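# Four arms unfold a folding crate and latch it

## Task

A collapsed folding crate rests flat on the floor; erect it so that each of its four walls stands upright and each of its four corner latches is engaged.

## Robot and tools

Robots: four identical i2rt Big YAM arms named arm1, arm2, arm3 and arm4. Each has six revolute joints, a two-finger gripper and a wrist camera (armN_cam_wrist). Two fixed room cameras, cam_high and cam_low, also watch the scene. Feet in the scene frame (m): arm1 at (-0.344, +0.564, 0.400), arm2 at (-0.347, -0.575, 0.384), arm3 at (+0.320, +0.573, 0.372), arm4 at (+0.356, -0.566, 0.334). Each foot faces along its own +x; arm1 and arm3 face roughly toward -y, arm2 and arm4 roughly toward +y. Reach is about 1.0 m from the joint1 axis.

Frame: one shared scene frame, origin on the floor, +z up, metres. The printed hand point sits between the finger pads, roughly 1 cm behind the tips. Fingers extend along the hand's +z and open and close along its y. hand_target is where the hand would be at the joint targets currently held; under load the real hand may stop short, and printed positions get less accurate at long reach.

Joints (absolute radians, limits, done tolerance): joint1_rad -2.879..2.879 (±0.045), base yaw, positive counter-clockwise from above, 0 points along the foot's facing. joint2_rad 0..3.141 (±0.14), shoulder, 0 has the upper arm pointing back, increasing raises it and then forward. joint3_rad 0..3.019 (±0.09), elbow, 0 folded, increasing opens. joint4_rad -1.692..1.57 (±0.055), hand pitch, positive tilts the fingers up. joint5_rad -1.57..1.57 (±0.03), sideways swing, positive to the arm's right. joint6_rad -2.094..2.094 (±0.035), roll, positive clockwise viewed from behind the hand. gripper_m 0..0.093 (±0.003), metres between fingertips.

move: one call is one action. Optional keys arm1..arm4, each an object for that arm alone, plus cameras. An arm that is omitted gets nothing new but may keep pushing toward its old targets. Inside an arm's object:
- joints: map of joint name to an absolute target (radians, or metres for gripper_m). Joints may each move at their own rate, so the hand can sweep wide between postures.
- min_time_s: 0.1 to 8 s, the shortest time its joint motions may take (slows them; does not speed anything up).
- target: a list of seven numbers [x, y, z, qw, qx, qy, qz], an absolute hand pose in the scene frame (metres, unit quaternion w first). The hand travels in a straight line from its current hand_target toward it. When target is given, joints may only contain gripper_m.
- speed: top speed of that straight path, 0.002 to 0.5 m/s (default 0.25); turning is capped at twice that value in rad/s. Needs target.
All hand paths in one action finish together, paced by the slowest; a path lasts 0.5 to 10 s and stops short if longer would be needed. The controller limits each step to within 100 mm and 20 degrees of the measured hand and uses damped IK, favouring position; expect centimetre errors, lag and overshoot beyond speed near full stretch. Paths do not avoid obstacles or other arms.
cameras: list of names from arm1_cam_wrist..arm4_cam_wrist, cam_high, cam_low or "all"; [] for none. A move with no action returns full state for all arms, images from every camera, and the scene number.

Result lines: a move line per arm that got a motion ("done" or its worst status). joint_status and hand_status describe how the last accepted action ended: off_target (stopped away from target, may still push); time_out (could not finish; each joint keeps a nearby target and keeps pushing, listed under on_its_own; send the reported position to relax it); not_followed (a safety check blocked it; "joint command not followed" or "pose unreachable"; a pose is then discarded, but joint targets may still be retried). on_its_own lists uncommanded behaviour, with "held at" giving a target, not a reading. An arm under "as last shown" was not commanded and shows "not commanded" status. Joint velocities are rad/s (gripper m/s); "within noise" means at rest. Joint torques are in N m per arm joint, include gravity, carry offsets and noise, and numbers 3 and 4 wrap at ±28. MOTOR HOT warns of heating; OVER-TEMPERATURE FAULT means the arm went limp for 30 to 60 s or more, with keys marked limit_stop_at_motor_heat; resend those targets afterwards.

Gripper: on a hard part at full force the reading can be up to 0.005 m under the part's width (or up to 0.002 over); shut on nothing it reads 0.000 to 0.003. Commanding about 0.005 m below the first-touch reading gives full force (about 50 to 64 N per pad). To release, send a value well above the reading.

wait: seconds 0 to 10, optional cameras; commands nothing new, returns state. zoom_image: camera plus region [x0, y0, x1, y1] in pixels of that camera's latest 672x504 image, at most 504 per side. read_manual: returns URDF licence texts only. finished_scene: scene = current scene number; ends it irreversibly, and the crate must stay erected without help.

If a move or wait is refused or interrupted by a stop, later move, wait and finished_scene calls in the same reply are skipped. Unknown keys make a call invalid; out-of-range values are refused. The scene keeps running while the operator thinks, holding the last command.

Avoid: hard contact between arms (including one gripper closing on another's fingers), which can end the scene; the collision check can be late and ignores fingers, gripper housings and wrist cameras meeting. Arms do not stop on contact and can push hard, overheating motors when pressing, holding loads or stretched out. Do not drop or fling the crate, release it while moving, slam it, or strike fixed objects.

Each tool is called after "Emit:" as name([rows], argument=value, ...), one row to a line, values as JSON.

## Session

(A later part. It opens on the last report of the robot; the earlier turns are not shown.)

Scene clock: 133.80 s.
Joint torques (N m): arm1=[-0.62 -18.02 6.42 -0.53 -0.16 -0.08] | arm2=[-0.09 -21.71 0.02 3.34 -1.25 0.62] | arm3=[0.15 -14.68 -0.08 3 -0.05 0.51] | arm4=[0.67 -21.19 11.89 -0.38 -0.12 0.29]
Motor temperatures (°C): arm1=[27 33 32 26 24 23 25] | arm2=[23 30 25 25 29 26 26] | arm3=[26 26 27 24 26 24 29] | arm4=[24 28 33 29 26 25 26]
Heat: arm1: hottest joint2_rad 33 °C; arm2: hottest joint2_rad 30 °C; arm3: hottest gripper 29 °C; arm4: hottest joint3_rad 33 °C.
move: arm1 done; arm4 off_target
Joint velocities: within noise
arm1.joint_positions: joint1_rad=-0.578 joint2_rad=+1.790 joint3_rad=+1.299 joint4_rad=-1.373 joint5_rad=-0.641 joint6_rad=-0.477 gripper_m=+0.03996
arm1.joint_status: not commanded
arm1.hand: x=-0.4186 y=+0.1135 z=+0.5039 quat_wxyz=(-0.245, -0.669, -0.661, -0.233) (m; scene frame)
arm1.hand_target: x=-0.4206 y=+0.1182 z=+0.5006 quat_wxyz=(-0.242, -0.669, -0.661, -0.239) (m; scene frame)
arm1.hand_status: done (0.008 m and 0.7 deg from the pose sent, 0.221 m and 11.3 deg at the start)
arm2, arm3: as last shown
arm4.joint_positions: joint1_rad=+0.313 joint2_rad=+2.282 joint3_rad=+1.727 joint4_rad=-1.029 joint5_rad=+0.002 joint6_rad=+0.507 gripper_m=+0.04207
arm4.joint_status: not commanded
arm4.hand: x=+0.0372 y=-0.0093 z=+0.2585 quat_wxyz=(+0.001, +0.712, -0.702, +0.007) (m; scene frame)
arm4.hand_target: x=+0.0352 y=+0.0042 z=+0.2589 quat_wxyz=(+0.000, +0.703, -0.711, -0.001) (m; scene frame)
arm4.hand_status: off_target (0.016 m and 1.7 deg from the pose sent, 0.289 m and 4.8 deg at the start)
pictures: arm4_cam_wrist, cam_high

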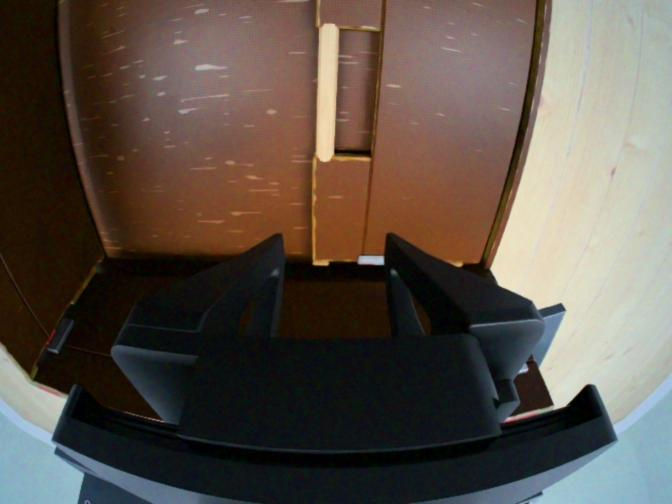

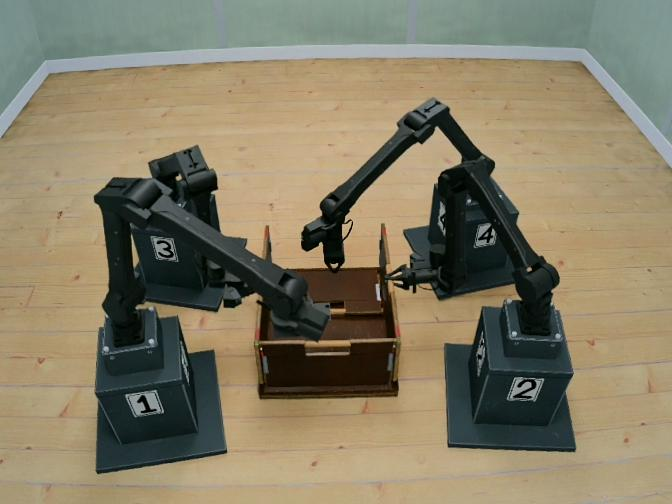

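Emit:
move(arm4={"target": [0.028, 0.014, 0.10, 0, 0.7025, -0.7117, 0], "speed": 0.2}, cameras=["arm4_cam_wrist"])

Emit:
move(arm4={"target": [0.028, 0.014, 0.042, 0, 0.7025, -0.7117, 0], "speed": 0.12}, cameras=["arm4_cam_wrist"])

Scene clock: 138.07 s.
Joint torques (N m): arm1=[-0.62 -18.32 6.54 -0.43 -0.17 -0.06] | arm2=[-0.03 -21.71 0.01 3.34 -1.25 0.62] | arm3=[-0.26 -14.21 -0.02 3.02 -0.04 0.47] | arm4=[1.32 -22.12 10.32 0.2 -0.11 0.28]
Motor temperatures (°C): arm1=[27 33 32 26 24 23 25] | arm2=[23 30 25 25 29 26 26] | arm3=[26 26 27 24 26 24 29] | arm4=[24 29 33 29 26 25 26]
Heat: arm1: hottest joint2_rad 33 °C; arm2: hottest joint2_rad 30 °C; arm3: hottest gripper 29 °C; arm4: hottest joint3_rad 33 °C.
move: arm4 off_target
Joint velocities: within noise
arm1, arm2: as last shown
arm3.joint_positions: joint1_rad=-0.816 joint2_rad=+2.545 joint3_rad=+0.849 joint4_rad=+1.556 joint5_rad=-1.011 joint6_rad=+1.423 gripper_m=+0.01550
arm3.joint_status: not commanded
arm3.hand: x=-0.0246 y=+0.1955 z=+0.2549 quat_wxyz=(-0.680, -0.733, -0.003, +0.014) (m; scene frame)
arm3.hand_target: x=-0.0227 y=+0.1916 z=+0.2590 quat_wxyz=(-0.685, -0.728, +0.003, +0.002) (m; scene frame)
arm3.hand_status: not commanded
arm4.joint_positions: joint1_rad=+0.313 joint2_rad=+2.570 joint3_rad=+1.825 joint4_rad=-0.845 joint5_rad=+0.002 joint6_rad=+0.510 gripper_m=+0.04207
arm4.joint_status: not commanded
arm4.hand: x=+0.0315 y=+0.0005 z=+0.1058 quat_wxyz=(+0.002, +0.711, -0.703, +0.010) (m; scene frame)
arm4.hand_target: x=+0.0289 y=+0.0121 z=+0.1003 quat_wxyz=(+0.000, +0.703, -0.711, +0.000) (m; scene frame)
arm4.hand_status: off_target (0.015 m and 1.8 deg from the pose sent, 0.160 m and 1.7 deg at the start)
pictures: arm4_cam_wrist

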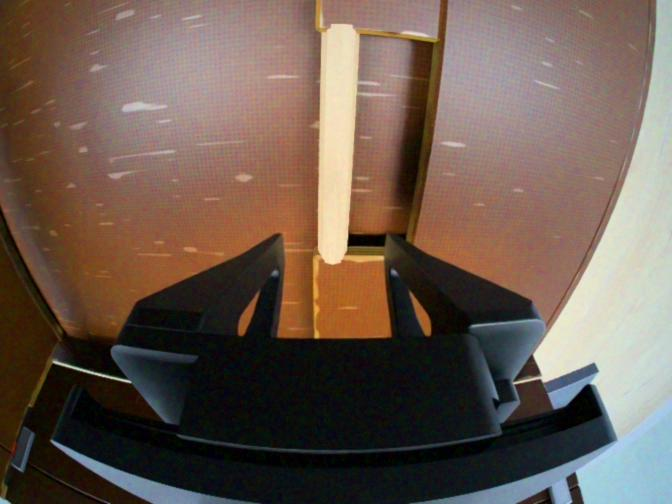

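Scene clock: 139.53 s.
Joint torques (N m): arm1=[-0.97 -18.14 6.48 -0.25 -0.13 -0.1] | arm2=[-0.09 -21.71 0.02 3.34 -1.25 0.62] | arm3=[-0.03 -14.39 -0.14 2.88 -0.01 0.46] | arm4=[1.26 -22.59 10.02 0.16 -0.11 0.28]
Motor temperatures (°C): arm1=[27 33 32 26 23 23 25] | arm2=[23 30 25 25 29 26 26] | arm3=[26 26 27 24 26 24 29] | arm4=[24 29 33 29 26 25 26]
Heat: arm1: hottest joint2_rad 33 °C; arm2: hottest joint2_rad 30 °C; arm3: hottest gripper 29 °C; arm4: hottest joint3_rad 33 °C.
move: arm4 off_target
Joint velocities: within noise
arm1, arm2, arm3: as last shown
arm4.joint_positions: joint1_rad=+0.313 joint2_rad=+2.693 joint3_rad=+1.896 joint4_rad=-0.793 joint5_rad=+0.002 joint6_rad=+0.512 gripper_m=+0.04207
arm4.joint_status: not commanded
arm4.hand: x=+0.0307 y=+0.0018 z=+0.0469 quat_wxyz=(+0.002, +0.710, -0.704, +0.010) (m; scene frame)
arm4.hand_target: x=+0.0288 y=+0.0127 z=+0.0420 quat_wxyz=(+0.000, +0.702, -0.712, +0.000) (m; scene frame)
arm4.hand_status: off_target (0.013 m and 1.7 deg from the pose sent, 0.065 m and 1.8 deg at the start)
pictures: arm4_cam_wrist

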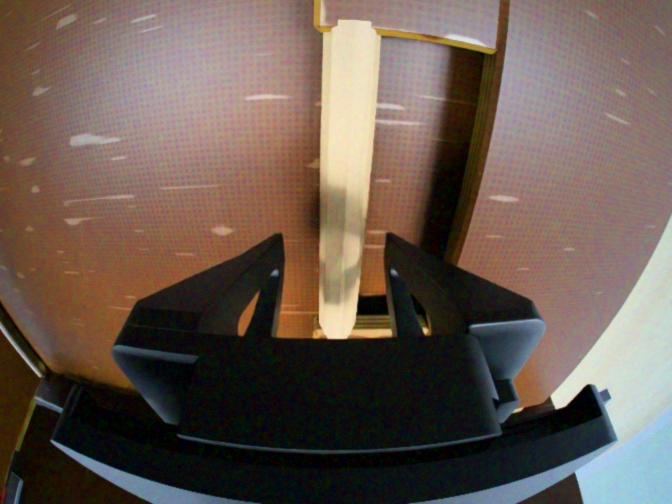

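Emit:
move(arm4={"target": [0.032, 0.019, 0.024, 0, 0.7025, -0.7117, 0], "speed": 0.06}, cameras=["arm4_cam_wrist"])

Scene clock: 143.07 s.
Joint torques (N m): arm1=[-0.38 -17.9 6.45 -0.34 -0.19 -0.07] | arm2=[-0.09 -21.77 0.01 3.34 -1.25 0.61] | arm3=[0.21 -14.39 0.06 2.85 -0.03 0.5] | arm4=[1.08 -21.95 10 0.2 -0.11 0.17]
Motor temperatures (°C): arm1=[27 33 32 26 23 23 25] | arm2=[23 30 25 25 29 26 26] | arm3=[26 26 26 24 26 24 29] | arm4=[24 29 32 29 26 25 26]
Heat: arm1: hottest joint2_rad 33 °C; arm2: hottest joint2_rad 30 °C; arm3: hottest gripper 29 °C; arm4: hottest joint3_rad 32 °C.
move: arm4 off_target
Joint velocities: within noise
arm1, arm3: as last shown
arm2.joint_positions: joint1_rad=-0.850 joint2_rad=+2.575 joint3_rad=+0.831 joint4_rad=+1.498 joint5_rad=-0.961 joint6_rad=+1.389 gripper_m=+0.01749
arm2.joint_status: not commanded
arm2.hand: x=-0.0243 y=-0.1913 z=+0.2424 quat_wxyz=(+0.003, -0.012, -0.755, -0.656) (m; scene frame)
arm2.hand_target: x=-0.0170 y=-0.1834 z=+0.2786 quat_wxyz=(+0.002, +0.003, -0.734, -0.680) (m; scene frame)
arm2.hand_status: not commanded
arm4.joint_positions: joint1_rad=+0.306 joint2_rad=+2.730 joint3_rad=+1.935 joint4_rad=-0.790 joint5_rad=+0.002 joint6_rad=+0.512 gripper_m=+0.04207
arm4.joint_status: not commanded
arm4.hand: x=+0.0322 y=+0.0094 z=+0.0340 quat_wxyz=(+0.001, +0.708, -0.706, +0.007) (m; scene frame)
arm4.hand_target: x=+0.0330 y=+0.0184 z=+0.0241 quat_wxyz=(+0.000, +0.702, -0.712, +0.000) (m; scene frame)
arm4.hand_status: off_target (0.014 m and 1.1 deg from the pose sent, 0.029 m and 1.7 deg at the start)
pictures: arm4_cam_wrist

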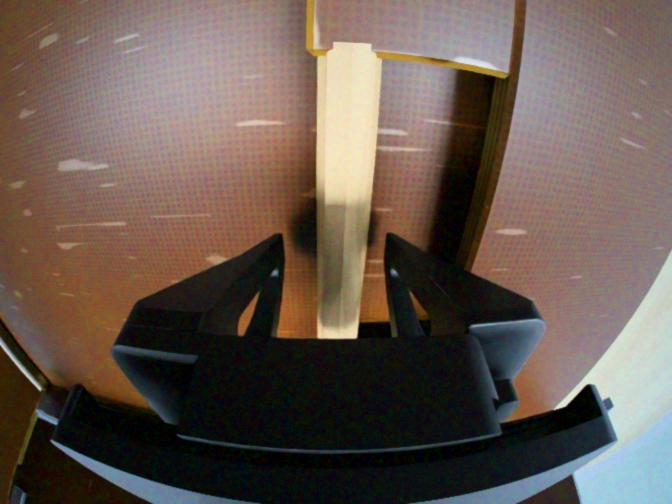

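Emit:
move(arm4={"target": [0.038, 0.019, 0.022, 0, 0.7025, -0.7117, 0], "speed": 0.05})

Emit:
move(arm4={"joints": {"gripper_m": 0.0145}})

Emit:
move(arm4={"joints": {"gripper_m": 0.0115}}, cameras=["arm4_cam_wrist"])

Scene clock: 145.20 s.
Joint torques (N m): arm1=[-0.85 -17.96 6.48 -0.47 -0.13 -0.09] | arm2=[-0.09 -21.66 0.02 3.33 -1.25 0.62] | arm3=[0.5 -14.62 0.06 3.06 -0.03 0.49] | arm4=[1.26 -22.3 9.13 0.36 -0.11 0.09]
Motor temperatures (°C): arm1=[27 33 32 26 23 23 25] | arm2=[23 30 25 25 29 26 26] | arm3=[26 26 26 24 26 24 29] | arm4=[24 29 32 29 26 25 26]
Heat: arm1: hottest joint2_rad 33 °C; arm2: hottest joint2_rad 30 °C; arm3: hottest gripper 29 °C; arm4: hottest joint3_rad 32 °C.
move: arm4 off_target
Joint velocities: within noise
arm1, arm2, arm3: as last shown
arm4.joint_positions: joint1_rad=+0.303 joint2_rad=+2.730 joint3_rad=+1.935 joint4_rad=-0.784 joint5_rad=+0.002 joint6_rad=+0.512 gripper_m=+0.04207
arm4.joint_status: not commanded
arm4.hand: x=+0.0332 y=+0.0117 z=+0.0340 quat_wxyz=(+0.000, +0.707, -0.708, +0.004) (m; scene frame)
arm4.hand_target: x=+0.0366 y=+0.0175 z=+0.0223 quat_wxyz=(+0.000, +0.703, -0.711, +0.000) (m; scene frame)
arm4.hand_status: off_target (0.015 m and 0.8 deg from the pose sent, 0.016 m and 1.1 deg at the start)
pictures: none

Scene clock: 145.80 s.
Joint torques (N m): arm1=[-1.03 -18.37 6.52 -0.39 -0.17 -0.11] | arm2=[-0.09 -21.71 0.03 3.34 -1.25 0.62] | arm3=[0.44 -13.98 0.05 3 -0.03 0.5] | arm4=[1.08 -22.24 9.14 0.32 -0.06 0.09]
Motor temperatures (°C): arm1=[27 33 32 26 23 23 25] | arm2=[23 30 25 25 29 26 26] | arm3=[26 26 26 24 26 24 29] | arm4=[24 29 32 29 26 25 26]
Heat: arm1: hottest joint2_rad 33 °C; arm2: hottest joint2_rad 30 °C; arm3: hottest gripper 29 °C; arm4: hottest joint3_rad 32 °C.
move: arm4 done
Joint velocities: within noise
arm1, arm2, arm3: as last shown
arm4.joint_positions: joint1_rad=+0.300 joint2_rad=+2.730 joint3_rad=+1.935 joint4_rad=-0.782 joint5_rad=+0.000 joint6_rad=+0.519 gripper_m=+0.01712
arm4.joint_status: all done
arm4.hand: x=+0.0346 y=+0.0129 z=+0.0340 quat_wxyz=(+0.001, +0.703, -0.711, +0.003) (m; scene frame)
arm4.hand_target: x=+0.0380 y=+0.0183 z=+0.0223 quat_wxyz=(+0.000, +0.700, -0.714, +0.000) (m; scene frame)
arm4.hand_status: not commanded
pictures: none

Scene clock: 146.13 s.
Joint torques (N m): arm1=[-0.67 -17.73 6.53 -0.27 -0.14 -0.1] | arm2=[-0.15 -21.71 0.02 3.34 -1.25 0.62] | arm3=[0.26 -13.68 0.03 2.99 -0.04 0.5] | arm4=[1.14 -22.3 9.14 0.32 -0.03 0.09]
Motor temperatures (°C): arm1=[27 33 32 26 23 23 25] | arm2=[23 30 25 25 29 26 26] | arm3=[26 26 26 24 26 24 29] | arm4=[24 29 32 29 26 25 26]
Heat: arm1: hottest joint2_rad 33 °C; arm2: hottest joint2_rad 30 °C; arm3: hottest gripper 29 °C; arm4: hottest joint3_rad 32 °C.
move: arm4 off_target
Joint velocities: within noise
arm1, arm2, arm3: as last shown
arm4.joint_positions: joint1_rad=+0.300 joint2_rad=+2.730 joint3_rad=+1.935 joint4_rad=-0.782 joint5_rad=+0.000 joint6_rad=+0.519 gripper_m=+0.01707
arm4.joint_status: gripper_m off_target (ended at +0.01707, target +0.01150)
arm4.hand: x=+0.0346 y=+0.0129 z=+0.0340 quat_wxyz=(+0.001, +0.703, -0.711, +0.003) (m; scene frame)
arm4.hand_target: x=+0.0380 y=+0.0183 z=+0.0223 quat_wxyz=(+0.000, +0.700, -0.714, +0.000) (m; scene frame)
arm4.hand_status: not commanded
pictures: arm4_cam_wrist

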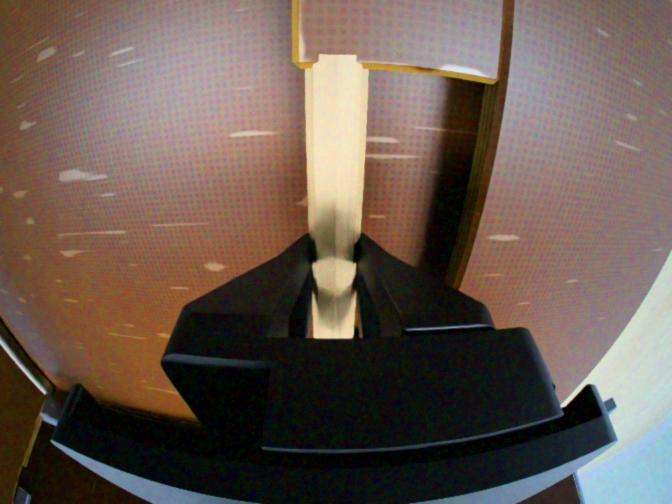

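Emit:
move(arm4={"target": [0.038, 0.018, 0.100, 0.0917, 0.6965, -0.7056, -0.0929], "speed": 0.1})

Emit:
move(arm4={"target": [0.055, 0.018, 0.156, 0.1818, 0.6786, -0.6875, -0.1842], "speed": 0.1})

Emit:
move(arm4={"target": [0.086, 0.0185, 0.203, 0.2688, 0.6490, -0.6575, -0.2724], "speed": 0.1}, cameras=["arm4_cam_wrist", "cam_high"])

Scene clock: 150.23 s.
Joint torques (N m): arm1=[-0.79 -18.02 6.5 -0.5 -0.14 -0.11] | arm2=[-0.09 -21.77 0.02 3.34 -1.25 0.62] | arm3=[0.15 -14.04 0.05 3.04 -0.06 0.46] | arm4=[1.32 -25.93 6.08 0.18 -0.62 -0.08]
Motor temperatures (°C): arm1=[27 33 32 26 23 23 25] | arm2=[23 30 24 25 29 26 26] | arm3=[26 26 26 24 26 24 29] | arm4=[24 30 32 29 26 25 26]
Heat: arm1: hottest joint2_rad 33 °C; arm2: hottest joint2_rad 30 °C; arm3: hottest gripper 29 °C; arm4: hottest joint3_rad 32 °C.
move: arm4 off_target
Joint velocities: within noise
arm1, arm2, arm3: as last shown
arm4.joint_positions: joint1_rad=+0.237 joint2_rad=+2.579 joint3_rad=+1.748 joint4_rad=-0.641 joint5_rad=-0.216 joint6_rad=+0.470 gripper_m=+0.01704
arm4.joint_status: not commanded
arm4.hand: x=+0.0389 y=+0.0138 z=+0.0845 quat_wxyz=(+0.086, +0.697, -0.707, -0.081) (m; scene frame)
arm4.hand_target: x=+0.0380 y=+0.0193 z=+0.0995 quat_wxyz=(+0.088, +0.700, -0.703, -0.092) (m; scene frame)
arm4.hand_status: off_target (0.016 m and 1.5 deg from the pose sent, 0.066 m and 15.2 deg at the start)
pictures: none

Scene clock: 152.17 s.
Joint torques (N m): arm1=[-0.44 -18.02 6.42 -0.42 -0.15 -0.08] | arm2=[-0.15 -21.71 0.01 3.34 -1.25 0.62] | arm3=[0.5 -14.56 -0.01 2.95 -0.06 0.45] | arm4=[1.61 -25.05 6.11 0.44 -1.07 0.07]
Motor temperatures (°C): arm1=[27 32 32 26 23 23 25] | arm2=[23 30 24 25 29 26 26] | arm3=[26 26 26 24 26 24 29] | arm4=[24 30 32 29 26 25 26]
Heat: arm1: hottest joint2_rad 32 °C; arm2: hottest joint2_rad 30 °C; arm3: hottest gripper 29 °C; arm4: hottest joint3_rad 32 °C.
move: arm4 off_target
Joint velocities: within noise
arm1.joint_positions: joint1_rad=-0.578 joint2_rad=+1.790 joint3_rad=+1.299 joint4_rad=-1.373 joint5_rad=-0.641 joint6_rad=-0.477 gripper_m=+0.03996
arm1.joint_status: not commanded
arm1.hand: x=-0.4186 y=+0.1135 z=+0.5039 quat_wxyz=(-0.245, -0.669, -0.661, -0.233) (m; scene frame)
arm1.hand_target: x=-0.4206 y=+0.1182 z=+0.5006 quat_wxyz=(-0.242, -0.669, -0.661, -0.239) (m; scene frame)
arm1.hand_status: not commanded
arm2, arm3: as last shown
arm4.joint_positions: joint1_rad=+0.146 joint2_rad=+2.453 joint3_rad=+1.592 joint4_rad=-0.529 joint5_rad=-0.466 joint6_rad=+0.415 gripper_m=+0.01703
arm4.joint_status: not commanded
arm4.hand: x=+0.0587 y=+0.0140 z=+0.1374 quat_wxyz=(+0.178, +0.679, -0.692, -0.170) (m; scene frame)
arm4.hand_target: x=+0.0545 y=+0.0185 z=+0.1556 quat_wxyz=(+0.182, +0.678, -0.688, -0.185) (m; scene frame)
arm4.hand_status: off_target (0.019 m and 1.7 deg from the pose sent, 0.073 m and 16.4 deg at the start)
pictures: none

Scene clock: 154.03 s.
Joint torques (N m): arm1=[-1.08 -18.26 6.5 -0.34 -0.18 -0.07] | arm2=[-0.09 -21.71 0.02 3.36 -1.25 0.62] | arm3=[0.21 -14.27 -0.02 2.95 -0.04 0.49] | arm4=[1.73 -24.35 6.16 0.59 -1.46 0.13]
Motor temperatures (°C): arm1=[27 32 32 26 23 23 25] | arm2=[23 30 24 25 29 26 26] | arm3=[26 26 26 24 26 24 29] | arm4=[24 30 32 29 27 25 26]
Heat: arm1: hottest joint2_rad 32 °C; arm2: hottest joint2_rad 30 °C; arm3: hottest gripper 29 °C; arm4: hottest joint3_rad 32 °C.
move: arm4 off_target
Joint velocities: within noise
arm1, arm2: as last shown
arm3.joint_positions: joint1_rad=-0.816 joint2_rad=+2.545 joint3_rad=+0.849 joint4_rad=+1.556 joint5_rad=-1.011 joint6_rad=+1.423 gripper_m=+0.01550
arm3.joint_status: not commanded
arm3.hand: x=-0.0246 y=+0.1955 z=+0.2549 quat_wxyz=(-0.680, -0.733, -0.003, +0.014) (m; scene frame)
arm3.hand_target: x=-0.0227 y=+0.1916 z=+0.2590 quat_wxyz=(-0.685, -0.728, +0.003, +0.002) (m; scene frame)
arm3.hand_status: not commanded
arm4.joint_positions: joint1_rad=+0.042 joint2_rad=+2.378 joint3_rad=+1.488 joint4_rad=-0.459 joint5_rad=-0.725 joint6_rad=+0.350 gripper_m=+0.01701
arm4.joint_status: not commanded
arm4.hand: x=+0.0895 y=+0.0133 z=+0.1814 quat_wxyz=(+0.264, +0.652, -0.663, -0.256) (m; scene frame)
arm4.hand_target: x=+0.0847 y=+0.0184 z=+0.2023 quat_wxyz=(+0.269, +0.649, -0.657, -0.272) (m; scene frame)
arm4.hand_status: off_target (0.022 m and 2.1 deg from the pose sent, 0.071 m and 16.5 deg at the start)
pictures: arm4_cam_wrist, cam_high

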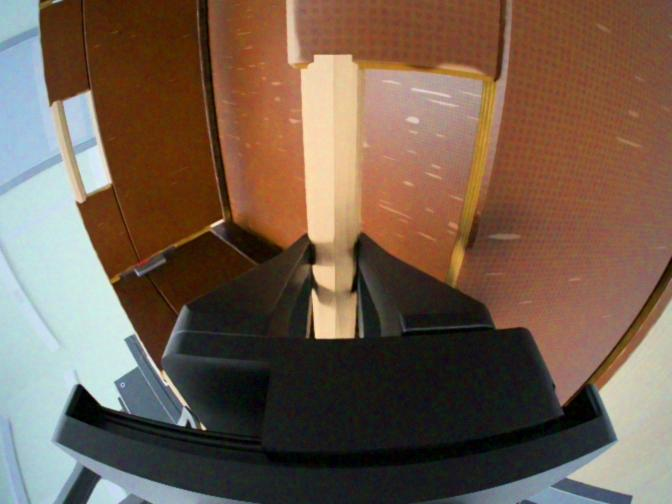

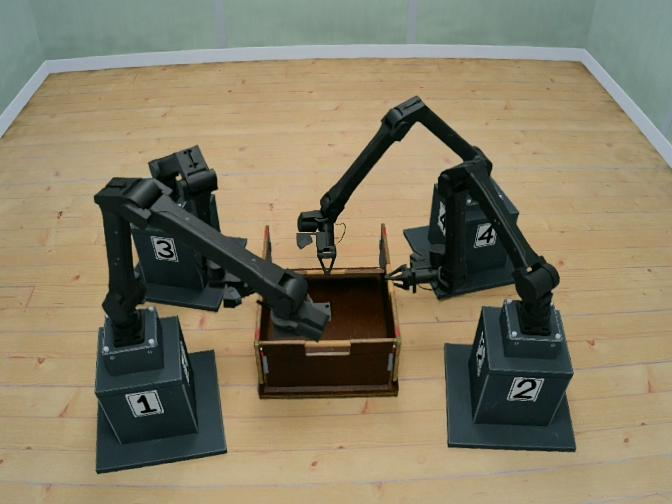

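Emit:
move(arm4={"target": [0.126, 0.0185, 0.238, 0.2979, 0.6350, -0.6433, -0.3021], "speed": 0.1})

Emit:
move(arm4={"target": [0.170, 0.0185, 0.258, 0.2979, 0.6350, -0.6433, -0.3021], "speed": 0.09})

Emit:
move(arm4={"target": [0.209, 0.0185, 0.268, 0.2979, 0.6350, -0.6433, -0.3021], "speed": 0.08}, cameras=["arm4_cam_wrist", "cam_high"])

Scene clock: 156.47 s.
Joint torques (N m): arm1=[-1.14 -17.67 6.53 -0.28 -0.13 -0.09] | arm2=[-0.09 -21.71 0.02 3.36 -1.25 0.62] | arm3=[0.15 -14.27 -0.09 3.08 -0.02 0.45] | arm4=[1.03 -25.58 6.02 -0.79 -0.97 -0.03]
Motor temperatures (°C): arm1=[27 32 32 26 23 23 25] | arm2=[23 30 24 25 29 26 26] | arm3=[26 26 26 24 26 24 29] | arm4=[24 30 31 29 27 25 27]
Heat: arm1: hottest joint2_rad 32 °C; arm2: hottest joint2_rad 30 °C; arm3: hottest gripper 29 °C; arm4: hottest joint3_rad 31 °C.
move: arm4 off_target
Joint velocities: within noise
arm1, arm2, arm3: as last shown
arm4.joint_positions: joint1_rad=-0.029 joint2_rad=+2.340 joint3_rad=+1.452 joint4_rad=-0.480 joint5_rad=-0.848 joint6_rad=+0.280 gripper_m=+0.01702
arm4.joint_status: not commanded
arm4.hand: x=+0.1188 y=+0.0140 z=+0.2083 quat_wxyz=(+0.299, +0.639, -0.645, -0.295) (m; scene frame)
arm4.hand_target: x=+0.1221 y=+0.0198 z=+0.2373 quat_wxyz=(+0.297, +0.638, -0.641, -0.306) (m; scene frame)
arm4.hand_status: off_target (0.031 m and 1.0 deg from the pose sent, 0.068 m and 7.2 deg at the start)
pictures: none

Scene clock: 157.70 s.
Joint torques (N m): arm1=[-0.15 -18.32 6.43 -0.32 -0.16 -0.07] | arm2=[-0.03 -21.77 0.01 3.34 -1.25 0.62] | arm3=[0.26 -13.98 -0.06 2.99 -0.02 0.5] | arm4=[0.79 -24.59 6.5 -1.09 -0.89 -0.09]
Motor temperatures (°C): arm1=[27 32 32 26 23 23 25] | arm2=[23 30 24 25 29 26 26] | arm3=[26 26 26 24 26 24 29] | arm4=[24 30 31 29 27 25 27]
Heat: arm1: hottest joint2_rad 32 °C; arm2: hottest joint2_rad 30 °C; arm3: hottest gripper 29 °C; arm4: hottest joint3_rad 31 °C.
move: arm4 off_target
Joint velocities: within noise
arm1, arm3: as last shown
arm2.joint_positions: joint1_rad=-0.850 joint2_rad=+2.575 joint3_rad=+0.831 joint4_rad=+1.498 joint5_rad=-0.961 joint6_rad=+1.389 gripper_m=+0.01749
arm2.joint_status: not commanded
arm2.hand: x=-0.0243 y=-0.1913 z=+0.2424 quat_wxyz=(+0.003, -0.012, -0.755, -0.656) (m; scene frame)
arm2.hand_target: x=-0.0170 y=-0.1834 z=+0.2786 quat_wxyz=(+0.002, +0.003, -0.734, -0.680) (m; scene frame)
arm2.hand_status: not commanded
arm4.joint_positions: joint1_rad=-0.099 joint2_rad=+2.292 joint3_rad=+1.446 joint4_rad=-0.612 joint5_rad=-0.863 joint6_rad=+0.169 gripper_m=+0.01652
arm4.joint_status: not commanded
arm4.hand: x=+0.1603 y=+0.0131 z=+0.2324 quat_wxyz=(+0.303, +0.638, -0.644, -0.292) (m; scene frame)
arm4.hand_target: x=+0.1661 y=+0.0178 z=+0.2568 quat_wxyz=(+0.300, +0.638, -0.642, -0.302) (m; scene frame)
arm4.hand_status: off_target (0.028 m and 1.3 deg from the pose sent, 0.072 m and 1.0 deg at the start)
pictures: none

Scene clock: 159.00 s.
Joint torques (N m): arm1=[-0.73 -18.26 6.52 -0.51 -0.15 -0.07] | arm2=[-0.03 -21.77 0.01 3.34 -1.25 0.61] | arm3=[-0.09 -14.1 -0.08 3.02 0 0.46] | arm4=[-0.03 -24 7.53 -2.02 -0.38 -0.11]
Motor temperatures (°C): arm1=[27 32 32 26 23 23 25] | arm2=[23 30 24 25 29 26 26] | arm3=[26 26 26 24 26 24 29] | arm4=[24 30 31 29 27 25 27]
Heat: arm1: hottest joint2_rad 32 °C; arm2: hottest joint2_rad 30 °C; arm3: hottest gripper 29 °C; arm4: hottest joint3_rad 31 °C.
move: arm4 off_target
Joint velocities: within noise
arm1, arm2, arm3: as last shown
arm4.joint_positions: joint1_rad=-0.161 joint2_rad=+2.272 joint3_rad=+1.446 joint4_rad=-0.698 joint5_rad=-0.885 joint6_rad=+0.079 gripper_m=+0.01629
arm4.joint_status: not commanded
arm4.hand: x=+0.1943 y=+0.0122 z=+0.2454 quat_wxyz=(+0.307, +0.636, -0.642, -0.299) (m; scene frame)
arm4.hand_target: x=+0.2081 y=+0.0190 z=+0.2682 quat_wxyz=(+0.300, +0.633, -0.647, -0.302) (m; scene frame)
arm4.hand_status: off_target (0.028 m and 1.1 deg from the pose sent, 0.061 m and 1.3 deg at the start)
pictures: arm4_cam_wrist, cam_high

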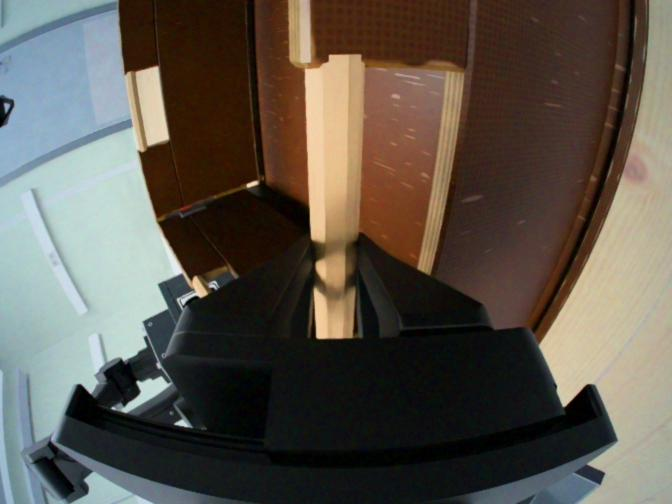

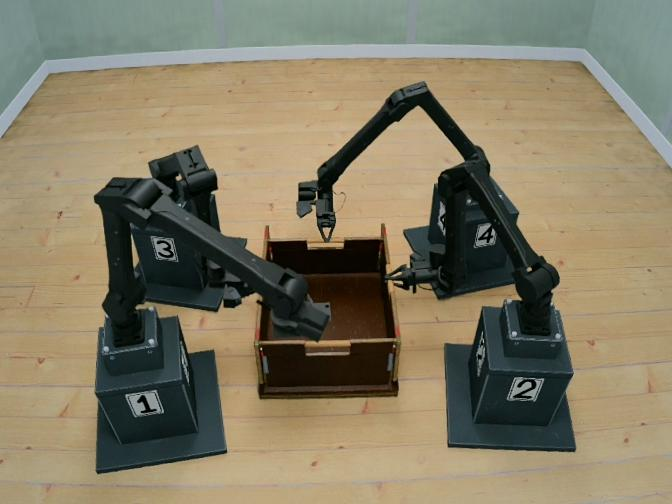

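Emit:
move(arm4={"target": [0.244, 0.0185, 0.272, 0.2979, 0.6350, -0.6433, -0.3021], "speed": 0.07})

Emit:
move(arm4={"target": [0.274, 0.0185, 0.272, 0.2979, 0.6350, -0.6433, -0.3021], "speed": 0.06})

Emit:
move(arm4={"target": [0.298, 0.0185, 0.271, 0.2979, 0.6350, -0.6433, -0.3021], "speed": 0.06}, cameras=["cam_high"])

Emit:
zoom_image(camera="cam_high", region=[245, 210, 425, 310])

Scene clock: 162.33 s.
Joint torques (N m): arm1=[-0.56 -18.43 6.53 -0.28 -0.17 -0.09] | arm2=[-0.09 -21.71 0.01 3.34 -1.25 0.62] | arm3=[0.5 -14.21 0.05 2.92 -0.02 0.45] | arm4=[-1.61 -23.65 7.82 -2.67 -0.22 -0.38]
Motor temperatures (°C): arm1=[27 32 32 26 23 23 25] | arm2=[23 30 24 25 29 26 26] | arm3=[26 26 26 24 26 24 29] | arm4=[24 30 31 29 27 25 27]
Heat: arm1: hottest joint2_rad 32 °C; arm2: hottest joint2_rad 30 °C; arm3: hottest gripper 29 °C; arm4: hottest joint3_rad 31 °C.
move: arm4 off_target
Joint velocities: within noise
arm1, arm3: as last shown
arm2.joint_positions: joint1_rad=-0.852 joint2_rad=+2.575 joint3_rad=+0.829 joint4_rad=+1.498 joint5_rad=-0.961 joint6_rad=+1.389 gripper_m=+0.01749
arm2.joint_status: not commanded
arm2.hand: x=-0.0243 y=-0.1922 z=+0.2422 quat_wxyz=(+0.003, -0.013, -0.755, -0.656) (m; scene frame)
arm2.hand_target: x=-0.0169 y=-0.1842 z=+0.2784 quat_wxyz=(+0.002, +0.002, -0.734, -0.679) (m; scene frame)
arm2.hand_status: not commanded
arm4.joint_positions: joint1_rad=-0.199 joint2_rad=+2.271 joint3_rad=+1.461 joint4_rad=-0.770 joint5_rad=-0.888 joint6_rad=+0.004 gripper_m=+0.01629
arm4.joint_status: not commanded
arm4.hand: x=+0.2163 y=+0.0122 z=+0.2505 quat_wxyz=(+0.308, +0.639, -0.638, -0.299) (m; scene frame)
arm4.hand_target: x=+0.2428 y=+0.0188 z=+0.2709 quat_wxyz=(+0.298, +0.636, -0.645, -0.303) (m; scene frame)
arm4.hand_status: off_target (0.036 m and 1.4 deg from the pose sent, 0.057 m and 1.1 deg at the start)
pictures: none

Scene clock: 163.60 s.
Joint torques (N m): arm1=[-0.97 -17.9 6.43 -0.31 -0.15 -0.08] | arm2=[-0.03 -21.71 0.06 3.33 -1.25 0.62] | arm3=[0.09 -14.92 0.03 2.88 -0.06 0.48] | arm4=[-1.08 -22.65 8.66 -2.67 -0.16 -0.32]
Motor temperatures (°C): arm1=[27 32 32 26 23 23 25] | arm2=[23 30 24 25 29 26 26] | arm3=[26 26 26 24 26 24 29] | arm4=[24 30 31 29 27 25 27]
Heat: arm1: hottest joint2_rad 32 °C; arm2: hottest joint2_rad 30 °C; arm3: hottest gripper 29 °C; arm4: hottest joint3_rad 31 °C.
move: arm4 off_target
Joint velocities: within noise
arm1: as last shown
arm2.joint_positions: joint1_rad=-0.852 joint2_rad=+2.575 joint3_rad=+0.827 joint4_rad=+1.498 joint5_rad=-0.961 joint6_rad=+1.389 gripper_m=+0.01749
arm2.joint_status: not commanded
arm2.hand: x=-0.0248 y=-0.1925 z=+0.2421 quat_wxyz=(+0.004, -0.013, -0.755, -0.655) (m; scene frame)
arm2.hand_target: x=-0.0174 y=-0.1842 z=+0.2783 quat_wxyz=(+0.002, +0.002, -0.734, -0.679) (m; scene frame)
arm2.hand_status: not commanded
arm3.joint_positions: joint1_rad=-0.814 joint2_rad=+2.545 joint3_rad=+0.849 joint4_rad=+1.556 joint5_rad=-1.011 joint6_rad=+1.423 gripper_m=+0.01549
arm3.joint_status: not commanded
arm3.hand: x=-0.0241 y=+0.1950 z=+0.2549 quat_wxyz=(-0.680, -0.733, -0.004, +0.014) (m; scene frame)
arm3.hand_target: x=-0.0221 y=+0.1910 z=+0.2590 quat_wxyz=(-0.685, -0.728, +0.003, +0.001) (m; scene frame)
arm3.hand_status: not commanded
arm4.joint_positions: joint1_rad=-0.259 joint2_rad=+2.271 joint3_rad=+1.477 joint4_rad=-0.851 joint5_rad=-0.889 joint6_rad=-0.084 gripper_m=+0.01634
arm4.joint_status: not commanded
arm4.hand: x=+0.2506 y=+0.0116 z=+0.2553 quat_wxyz=(+0.308, +0.637, -0.639, -0.302) (m; scene frame)
arm4.hand_target: x=+0.2735 y=+0.0190 z=+0.2721 quat_wxyz=(+0.298, +0.635, -0.645, -0.304) (m; scene frame)
arm4.hand_status: off_target (0.030 m and 1.3 deg from the pose sent, 0.062 m and 1.4 deg at the start)
pictures: none

Scene clock: 164.70 s.
Joint torques (N m): arm1=[-0.67 -17.85 6.57 -0.43 -0.15 -0.06] | arm2=[0.09 -21.77 0.05 3.36 -1.23 0.62] | arm3=[0.67 -14.27 0.02 2.85 -0.01 0.45] | arm4=[-3.14 -22.59 8.58 -2.8 -0.12 -0.51]
Motor temperatures (°C): arm1=[27 32 32 26 23 23 25] | arm2=[23 30 24 25 29 26 26] | arm3=[26 26 26 24 26 24 29] | arm4=[24 30 31 29 27 25 27]
Heat: arm1: hottest joint2_rad 32 °C; arm2: hottest joint2_rad 30 °C; arm3: hottest gripper 29 °C; arm4: hottest joint3_rad 31 °C.
move: arm4 off_target
Joint velocities: within noise
arm1: as last shown
arm2.joint_positions: joint1_rad=-0.852 joint2_rad=+2.575 joint3_rad=+0.829 joint4_rad=+1.498 joint5_rad=-0.961 joint6_rad=+1.389 gripper_m=+0.01749
arm2.joint_status: not commanded
arm2.hand: x=-0.0243 y=-0.1922 z=+0.2422 quat_wxyz=(+0.003, -0.013, -0.755, -0.656) (m; scene frame)
arm2.hand_target: x=-0.0170 y=-0.1837 z=+0.2785 quat_wxyz=(+0.002, +0.002, -0.734, -0.679) (m; scene frame)
arm2.hand_status: not commanded
arm3.joint_positions: joint1_rad=-0.813 joint2_rad=+2.545 joint3_rad=+0.849 joint4_rad=+1.556 joint5_rad=-1.011 joint6_rad=+1.423 gripper_m=+0.01549
arm3.joint_status: not commanded
arm3.hand: x=-0.0235 y=+0.1945 z=+0.2549 quat_wxyz=(-0.680, -0.733, -0.005, +0.013) (m; scene frame)
arm3.hand_target: x=-0.0216 y=+0.1905 z=+0.2591 quat_wxyz=(-0.685, -0.728, +0.002, +0.001) (m; scene frame)
arm3.hand_status: not commanded
arm4.joint_positions: joint1_rad=-0.271 joint2_rad=+2.282 joint3_rad=+1.497 joint4_rad=-0.900 joint5_rad=-0.889 joint6_rad=-0.128 gripper_m=+0.01635
arm4.joint_status: not commanded
arm4.hand: x=+0.2576 y=+0.0107 z=+0.2552 quat_wxyz=(+0.313, +0.641, -0.634, -0.299) (m; scene frame)
arm4.hand_target: x=+0.2955 y=+0.0179 z=+0.2707 quat_wxyz=(+0.299, +0.634, -0.644, -0.305) (m; scene frame)
arm4.hand_status: off_target (0.044 m and 2.2 deg from the pose sent, 0.050 m and 1.3 deg at the start)
pictures: cam_high

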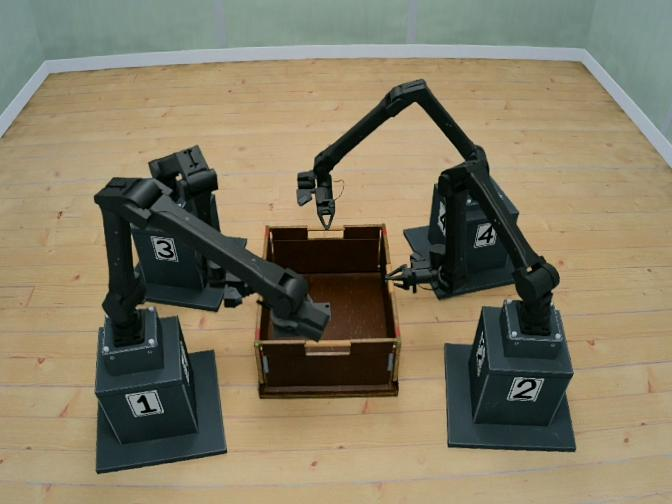

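Scaled by 2.800 from the camera's 672x504 image, which has a finer 960x720 frame.

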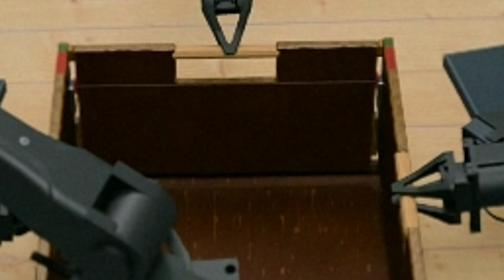

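Emit:
move(arm4={"target": [0.314, 0.0185, 0.270, 0.2979, 0.6350, -0.6433, -0.3021], "speed": 0.06}, cameras=["cam_high"])

Emit:
zoom_image(camera="cam_high", region=[245, 210, 425, 310])

Scene clock: 166.37 s.
Joint torques (N m): arm1=[-1.32 -17.9 6.56 -0.32 -0.12 -0.09] | arm2=[-0.03 -21.71 0.06 3.34 -1.23 0.62] | arm3=[-0.21 -14.27 0.02 2.88 -0.02 0.49] | arm4=[-5.01 -22.71 8.35 -3.04 0.11 -0.66]
Motor temperatures (°C): arm1=[27 32 32 26 23 23 25] | arm2=[23 30 24 25 29 26 26] | arm3=[26 26 26 24 26 24 29] | arm4=[24 31 31 29 27 25 27]
Heat: arm1: hottest joint2_rad 32 °C; arm2: hottest joint2_rad 30 °C; arm3: hottest gripper 29 °C; arm4: hottest joint2_rad 31 °C.
move: arm4 off_target
Joint velocities: within noise
arm1.joint_positions: joint1_rad=-0.578 joint2_rad=+1.790 joint3_rad=+1.299 joint4_rad=-1.373 joint5_rad=-0.641 joint6_rad=-0.477 gripper_m=+0.03996
arm1.joint_status: not commanded
arm1.hand: x=-0.4186 y=+0.1135 z=+0.5039 quat_wxyz=(-0.245, -0.669, -0.661, -0.233) (m; scene frame)
arm1.hand_target: x=-0.4206 y=+0.1182 z=+0.5006 quat_wxyz=(-0.242, -0.669, -0.661, -0.239) (m; scene frame)
arm1.hand_status: not commanded
arm2, arm3: as last shown
arm4.joint_positions: joint1_rad=-0.273 joint2_rad=+2.291 joint3_rad=+1.512 joint4_rad=-0.930 joint5_rad=-0.889 joint6_rad=-0.151 gripper_m=+0.01635
arm4.joint_status: not commanded
arm4.hand: x=+0.2584 y=+0.0105 z=+0.2547 quat_wxyz=(+0.317, +0.644, -0.631, -0.296) (m; scene frame)
arm4.hand_target: x=+0.3112 y=+0.0173 z=+0.2688 quat_wxyz=(+0.298, +0.634, -0.645, -0.304) (m; scene frame)
arm4.hand_status: off_target (0.058 m and 2.9 deg from the pose sent, 0.059 m and 2.2 deg at the start)
pictures: cam_high

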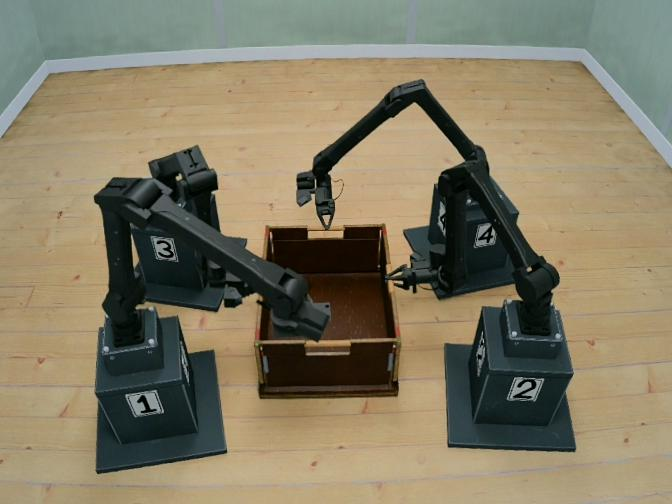

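Scaled by 2.800 from the camera's 672x504 image, which has a finer 960x720 frame.

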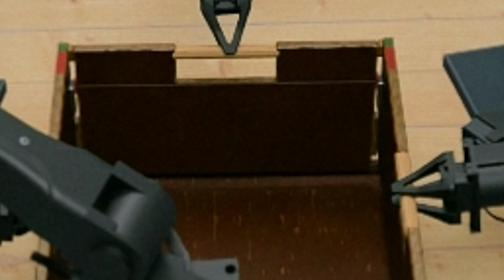

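Emit:
zoom_image(camera="cam_high", region=[255, 215, 305, 265])

Emit:
zoom_image(camera="cam_high", region=[365, 215, 415, 265])

Scaled by 10.080 from the camera's 672x504 image, which has a finer 960x720 frame.

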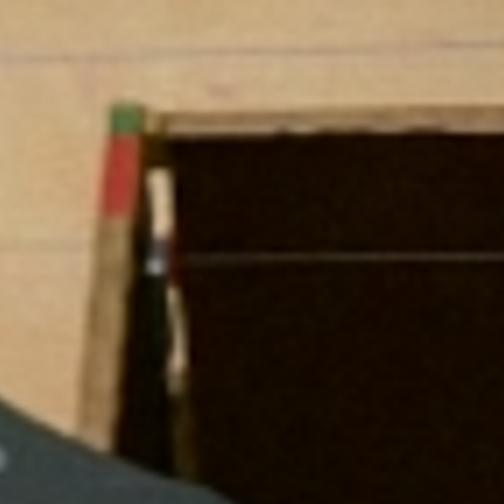

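Scaled by 10.080 from the camera's 672x504 image, which has a finer 960x720 frame.

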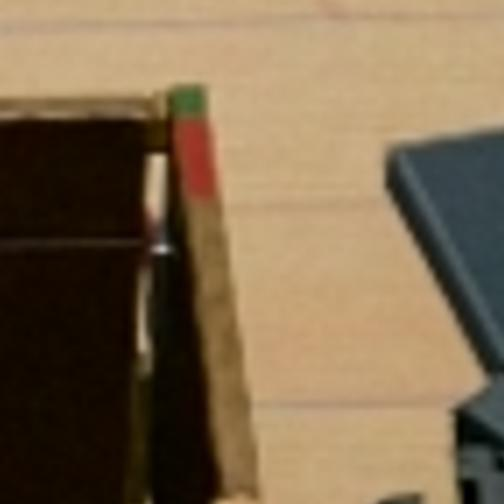

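Emit:
move(arm4={"target": [0.326, 0.0185, 0.268, 0.2979, 0.6350, -0.6433, -0.3021], "speed": 0.05}, cameras=["cam_high"])

Emit:
zoom_image(camera="cam_high", region=[245, 210, 425, 310])

Scene clock: 169.53 s.
Joint torques (N m): arm1=[-0.73 -17.96 6.35 -0.34 -0.14 -0.04] | arm2=[0.03 -21.71 0.05 3.33 -1.23 0.62] | arm3=[-0.09 -14.15 0.09 3.03 0 0.51] | arm4=[-6.3 -22.53 8.44 -3.04 0.31 -0.73]
Motor temperatures (°C): arm1=[27 32 32 26 23 23 25] | arm2=[23 30 24 25 29 26 26] | arm3=[26 26 26 24 26 24 29] | arm4=[24 31 31 29 27 25 27]
Heat: arm1: hottest joint2_rad 32 °C; arm2: hottest joint2_rad 30 °C; arm3: hottest gripper 29 °C; arm4: hottest joint2_rad 31 °C.
move: arm4 off_target
Joint velocities: within noise
arm1, arm2, arm3: as last shown
arm4.joint_positions: joint1_rad=-0.274 joint2_rad=+2.297 joint3_rad=+1.523 joint4_rad=-0.950 joint5_rad=-0.889 joint6_rad=-0.168 gripper_m=+0.01635
arm4.joint_status: not commanded
arm4.hand: x=+0.2593 y=+0.0106 z=+0.2545 quat_wxyz=(+0.320, +0.646, -0.628, -0.294) (m; scene frame)
arm4.hand_target: x=+0.3225 y=+0.0168 z=+0.2668 quat_wxyz=(+0.297, +0.635, -0.646, -0.304) (m; scene frame)
arm4.hand_status: off_target (0.068 m and 3.5 deg from the pose sent, 0.069 m and 2.9 deg at the start)
pictures: cam_high

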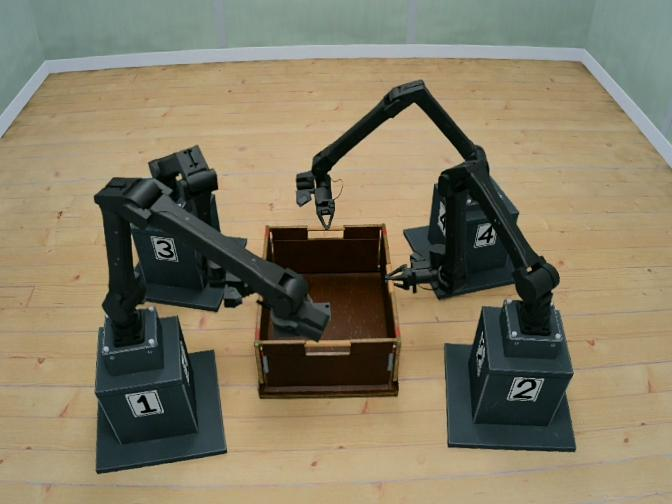

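Scaled by 2.800 from the camera's 672x504 image, which has a finer 960x720 frame.

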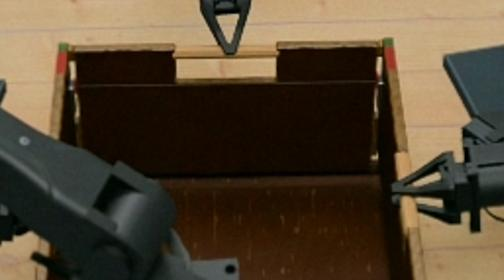

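Emit:
move(arm4={"target": [0.258, 0.0185, 0.258, 0.2979, 0.6350, -0.6433, -0.3021], "speed": 0.1})

Emit:
move(arm4={"joints": {"gripper_m": 0.04}})

Emit:
move(arm4={"target": [0.345, 0.0185, 0.335, 0.2979, 0.6350, -0.6433, -0.3021], "speed": 0.12}, cameras=["cam_high"])

Emit:
zoom_image(camera="cam_high", region=[245, 210, 425, 310])

Scene clock: 172.90 s.
Joint torques (N m): arm1=[-0.91 -17.85 6.49 -0.34 -0.16 -0.09] | arm2=[0.03 -21.77 0.06 3.32 -1.24 0.62] | arm3=[-0.09 -13.86 0.03 2.92 -0.02 0.47] | arm4=[1.79 -22.01 6.75 0.72 -0.03 0.25]
Motor temperatures (°C): arm1=[27 32 32 26 23 23 25] | arm2=[23 30 24 25 29 26 26] | arm3=[26 26 26 24 26 24 29] | arm4=[24 31 31 29 27 25 27]
Heat: arm1: hottest joint2_rad 32 °C; arm2: hottest joint2_rad 30 °C; arm3: hottest gripper 29 °C; arm4: hottest joint2_rad 31 °C.
move: arm4 done
Joint velocities: within noise
arm1, arm2, arm3: as last shown
arm4.joint_positions: joint1_rad=-0.269 joint2_rad=+2.280 joint3_rad=+1.488 joint4_rad=-0.877 joint5_rad=-0.892 joint6_rad=-0.102 gripper_m=+0.01636
arm4.joint_status: not commanded
arm4.hand: x=+0.2564 y=+0.0109 z=+0.2537 quat_wxyz=(+0.313, +0.635, -0.640, -0.300) (m; scene frame)
arm4.hand_target: x=+0.2583 y=+0.0166 z=+0.2583 quat_wxyz=(+0.301, +0.635, -0.645, -0.300) (m; scene frame)
arm4.hand_status: done (0.009 m and 1.8 deg from the pose sent, 0.009 m and 3.5 deg at the start)
pictures: none

Scene clock: 173.57 s.
Joint torques (N m): arm1=[-0.5 -18.61 6.39 -0.44 -0.18 -0.08] | arm2=[-0.03 -21.71 0.05 3.33 -1.24 0.62] | arm3=[-0.15 -14.04 -0.05 3.1 0 0.5] | arm4=[1.32 -21.42 6.86 0.2 -0.45 0.19]
Motor temperatures (°C): arm1=[27 32 32 26 23 23 25] | arm2=[23 30 24 25 29 26 26] | arm3=[26 26 26 24 26 24 29] | arm4=[24 31 31 29 27 25 27]
Heat: arm1: hottest joint2_rad 32 °C; arm2: hottest joint2_rad 30 °C; arm3: hottest gripper 29 °C; arm4: hottest joint2_rad 31 °C.
move: arm4 done
Joint velocities: within noise
arm1, arm2, arm3: as last shown
arm4.joint_positions: joint1_rad=-0.279 joint2_rad=+2.269 joint3_rad=+1.488 joint4_rad=-0.868 joint5_rad=-0.872 joint6_rad=-0.094 gripper_m=+0.03992
arm4.joint_status: all done
arm4.hand: x=+0.2642 y=+0.0154 z=+0.2568 quat_wxyz=(+0.300, +0.636, -0.645, -0.299) (m; scene frame)
arm4.hand_target: x=+0.2650 y=+0.0173 z=+0.2573 quat_wxyz=(+0.298, +0.632, -0.650, -0.298) (m; scene frame)
arm4.hand_status: not commanded
pictures: none

Scene clock: 175.40 s.
Joint torques (N m): arm1=[-0.97 -18.26 6.46 -0.28 -0.14 -0.06] | arm2=[0.03 -21.66 0.06 3.33 -1.23 0.61] | arm3=[-0.09 -15.03 -0.16 2.91 -0.03 0.45] | arm4=[1.08 -20.37 10.89 -0.96 -0.45 -0.18]
Motor temperatures (°C): arm1=[27 32 32 26 23 23 25] | arm2=[23 30 24 25 29 26 26] | arm3=[26 26 26 24 26 24 29] | arm4=[24 31 31 29 27 25 27]
Heat: arm1: hottest joint2_rad 32 °C; arm2: hottest joint2_rad 30 °C; arm3: hottest gripper 29 °C; arm4: hottest joint2_rad 31 °C.
move: arm4 off_target
Joint velocities: within noise
arm1, arm2, arm3: as last shown
arm4.joint_positions: joint1_rad=-0.408 joint2_rad=+2.187 joint3_rad=+1.552 joint4_rad=-1.181 joint5_rad=-0.862 joint6_rad=-0.280 gripper_m=+0.03995
arm4.joint_status: not commanded
arm4.hand: x=+0.3378 y=+0.0069 z=+0.3267 quat_wxyz=(+0.310, +0.628, -0.649, -0.297) (m; scene frame)
arm4.hand_target: x=+0.3436 y=+0.0203 z=+0.3354 quat_wxyz=(+0.296, +0.638, -0.642, -0.305) (m; scene frame)
arm4.hand_status: off_target (0.016 m and 1.8 deg from the pose sent, 0.113 m and 0.5 deg at the start)
pictures: cam_high

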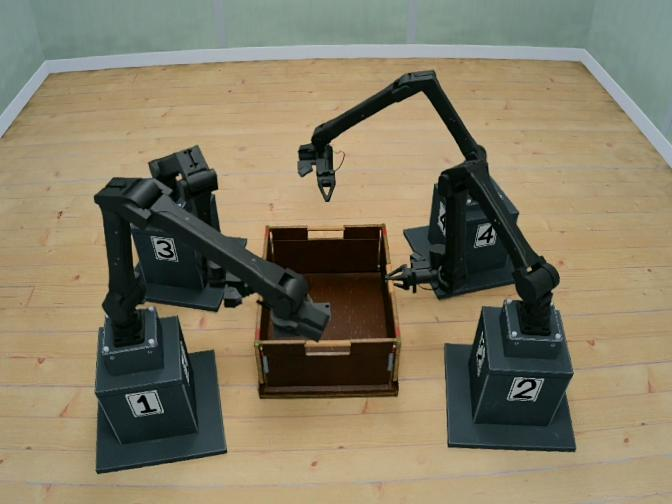

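Scaled by 2.800 from the camera's 672x504 image, which has a finer 960x720 frame.

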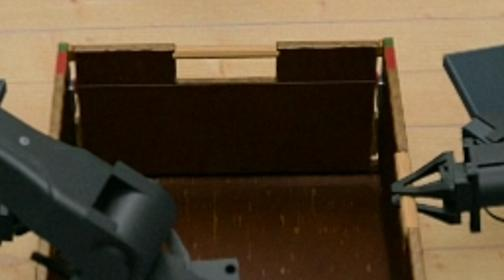

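Emit:
move(arm2={"target": [-0.024, -0.190, 0.252, 0.0025, -0.006, -0.745, -0.667], "speed": 0.1}, arm3={"target": [-0.0235, 0.194, 0.258, -0.684, -0.7295, 0.000, 0.005], "speed": 0.1})

Emit:
move(arm2={"joints": {"gripper_m": 0.04}}, arm3={"joints": {"gripper_m": 0.04}}, cameras=["arm2_cam_wrist", "arm3_cam_wrist"])

Scene clock: 178.20 s.
Joint torques (N m): arm1=[-0.5 -18.02 6.46 -0.25 -0.16 -0.03] | arm2=[0.03 -17.79 0.47 2.45 -0.64 0.22] | arm3=[-0.56 -14.74 -0.09 2.58 -0.24 0.27] | arm4=[1.38 -20.42 10.89 -0.98 -0.45 -0.2]
Motor temperatures (°C): arm1=[27 32 32 26 23 23 25] | arm2=[23 30 24 25 29 26 26] | arm3=[26 26 26 24 26 24 29] | arm4=[24 31 31 29 27 25 27]
Heat: arm1: hottest joint2_rad 32 °C; arm2: hottest joint2_rad 30 °C; arm3: hottest gripper 29 °C; arm4: hottest joint2_rad 31 °C.
move: arm2 off_target; arm3 done
Joint velocities: within noise
arm1: as last shown
arm2.joint_positions: joint1_rad=-0.852 joint2_rad=+2.582 joint3_rad=+0.831 joint4_rad=+1.510 joint5_rad=-0.961 joint6_rad=+1.387 gripper_m=+0.01744
arm2.joint_status: not commanded
arm2.hand: x=-0.0251 y=-0.1927 z=+0.2409 quat_wxyz=(+0.001, -0.011, -0.754, -0.657) (m; scene frame)
arm2.hand_target: x=-0.0237 y=-0.1897 z=+0.2515 quat_wxyz=(+0.002, -0.006, -0.745, -0.667) (m; scene frame)
arm2.hand_status: off_target (0.011 m and 1.6 deg from the pose sent, 0.010 m and 1.9 deg at the start)
arm3.joint_positions: joint1_rad=-0.813 joint2_rad=+2.545 joint3_rad=+0.849 joint4_rad=+1.556 joint5_rad=-1.012 joint6_rad=+1.423 gripper_m=+0.01549
arm3.joint_status: not commanded
arm3.hand: x=-0.0232 y=+0.1945 z=+0.2549 quat_wxyz=(-0.680, -0.733, -0.005, +0.013) (m; scene frame)
arm3.hand_target: x=-0.0233 y=+0.1940 z=+0.2580 quat_wxyz=(-0.684, -0.730, -0.001, +0.005) (m; scene frame)
arm3.hand_status: done (0.003 m and 1.2 deg from the pose sent, 0.003 m and 1.2 deg at the start)
arm4.joint_positions: joint1_rad=-0.409 joint2_rad=+2.187 joint3_rad=+1.552 joint4_rad=-1.181 joint5_rad=-0.862 joint6_rad=-0.282 gripper_m=+0.03995
arm4.joint_status: not commanded
arm4.hand: x=+0.3387 y=+0.0069 z=+0.3267 quat_wxyz=(+0.310, +0.628, -0.649, -0.297) (m; scene frame)
arm4.hand_target: x=+0.3445 y=+0.0203 z=+0.3354 quat_wxyz=(+0.295, +0.638, -0.642, -0.306) (m; scene frame)
arm4.hand_status: not commanded
pictures: none

Scene clock: 178.90 s.
Joint torques (N m): arm1=[-0.67 -17.61 6.5 -0.4 -0.17 -0.08] | arm2=[-0.44 -18.49 0.46 2.1 -0.22 -0.02] | arm3=[-0.44 -14.33 -0.13 2.47 -0.06 0.06] | arm4=[1.38 -20.42 10.89 -0.98 -0.44 -0.19]
Motor temperatures (°C): arm1=[27 32 32 26 23 23 25] | arm2=[23 30 24 25 29 26 26] | arm3=[26 26 26 24 26 24 29] | arm4=[24 31 31 29 27 25 27]
Heat: arm1: hottest joint2_rad 32 °C; arm2: hottest joint2_rad 30 °C; arm3: hottest gripper 29 °C; arm4: hottest joint2_rad 31 °C.
move: arm2 done; arm3 done
Joint velocities: within noise
arm1, arm4: as last shown
arm2.joint_positions: joint1_rad=-0.845 joint2_rad=+2.582 joint3_rad=+0.829 joint4_rad=+1.521 joint5_rad=-0.972 joint6_rad=+1.417 gripper_m=+0.03986
arm2.joint_status: all done
arm2.hand: x=-0.0294 y=-0.1908 z=+0.2429 quat_wxyz=(+0.013, -0.013, -0.751, -0.660) (m; scene frame)
arm2.hand_target: x=-0.0267 y=-0.1881 z=+0.2516 quat_wxyz=(+0.008, -0.006, -0.745, -0.667) (m; scene frame)
arm2.hand_status: not commanded
arm3.joint_positions: joint1_rad=-0.808 joint2_rad=+2.545 joint3_rad=+0.849 joint4_rad=+1.556 joint5_rad=-1.015 joint6_rad=+1.454 gripper_m=+0.03987
arm3.joint_status: all done
arm3.hand: x=-0.0209 y=+0.1929 z=+0.2550 quat_wxyz=(-0.680, -0.733, +0.003, -0.001) (m; scene frame)
arm3.hand_target: x=-0.0217 y=+0.1924 z=+0.2579 quat_wxyz=(-0.684, -0.730, +0.002, +0.000) (m; scene frame)
arm3.hand_status: not commanded
pictures: arm2_cam_wrist, arm3_cam_wrist

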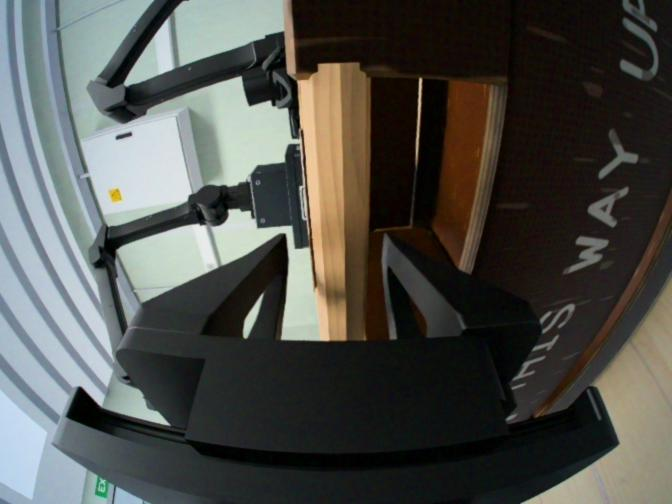

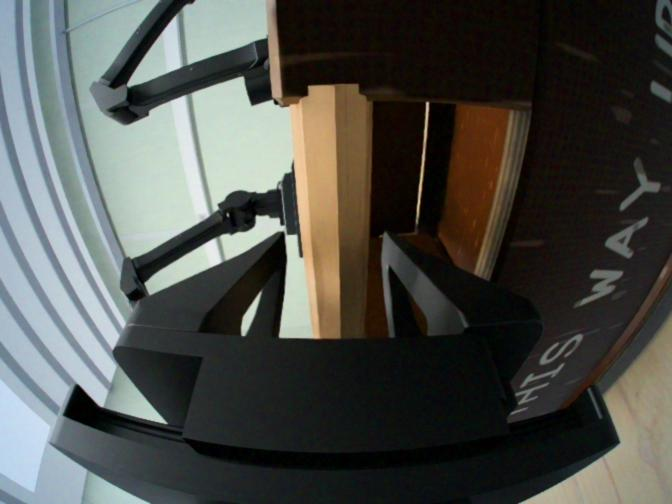

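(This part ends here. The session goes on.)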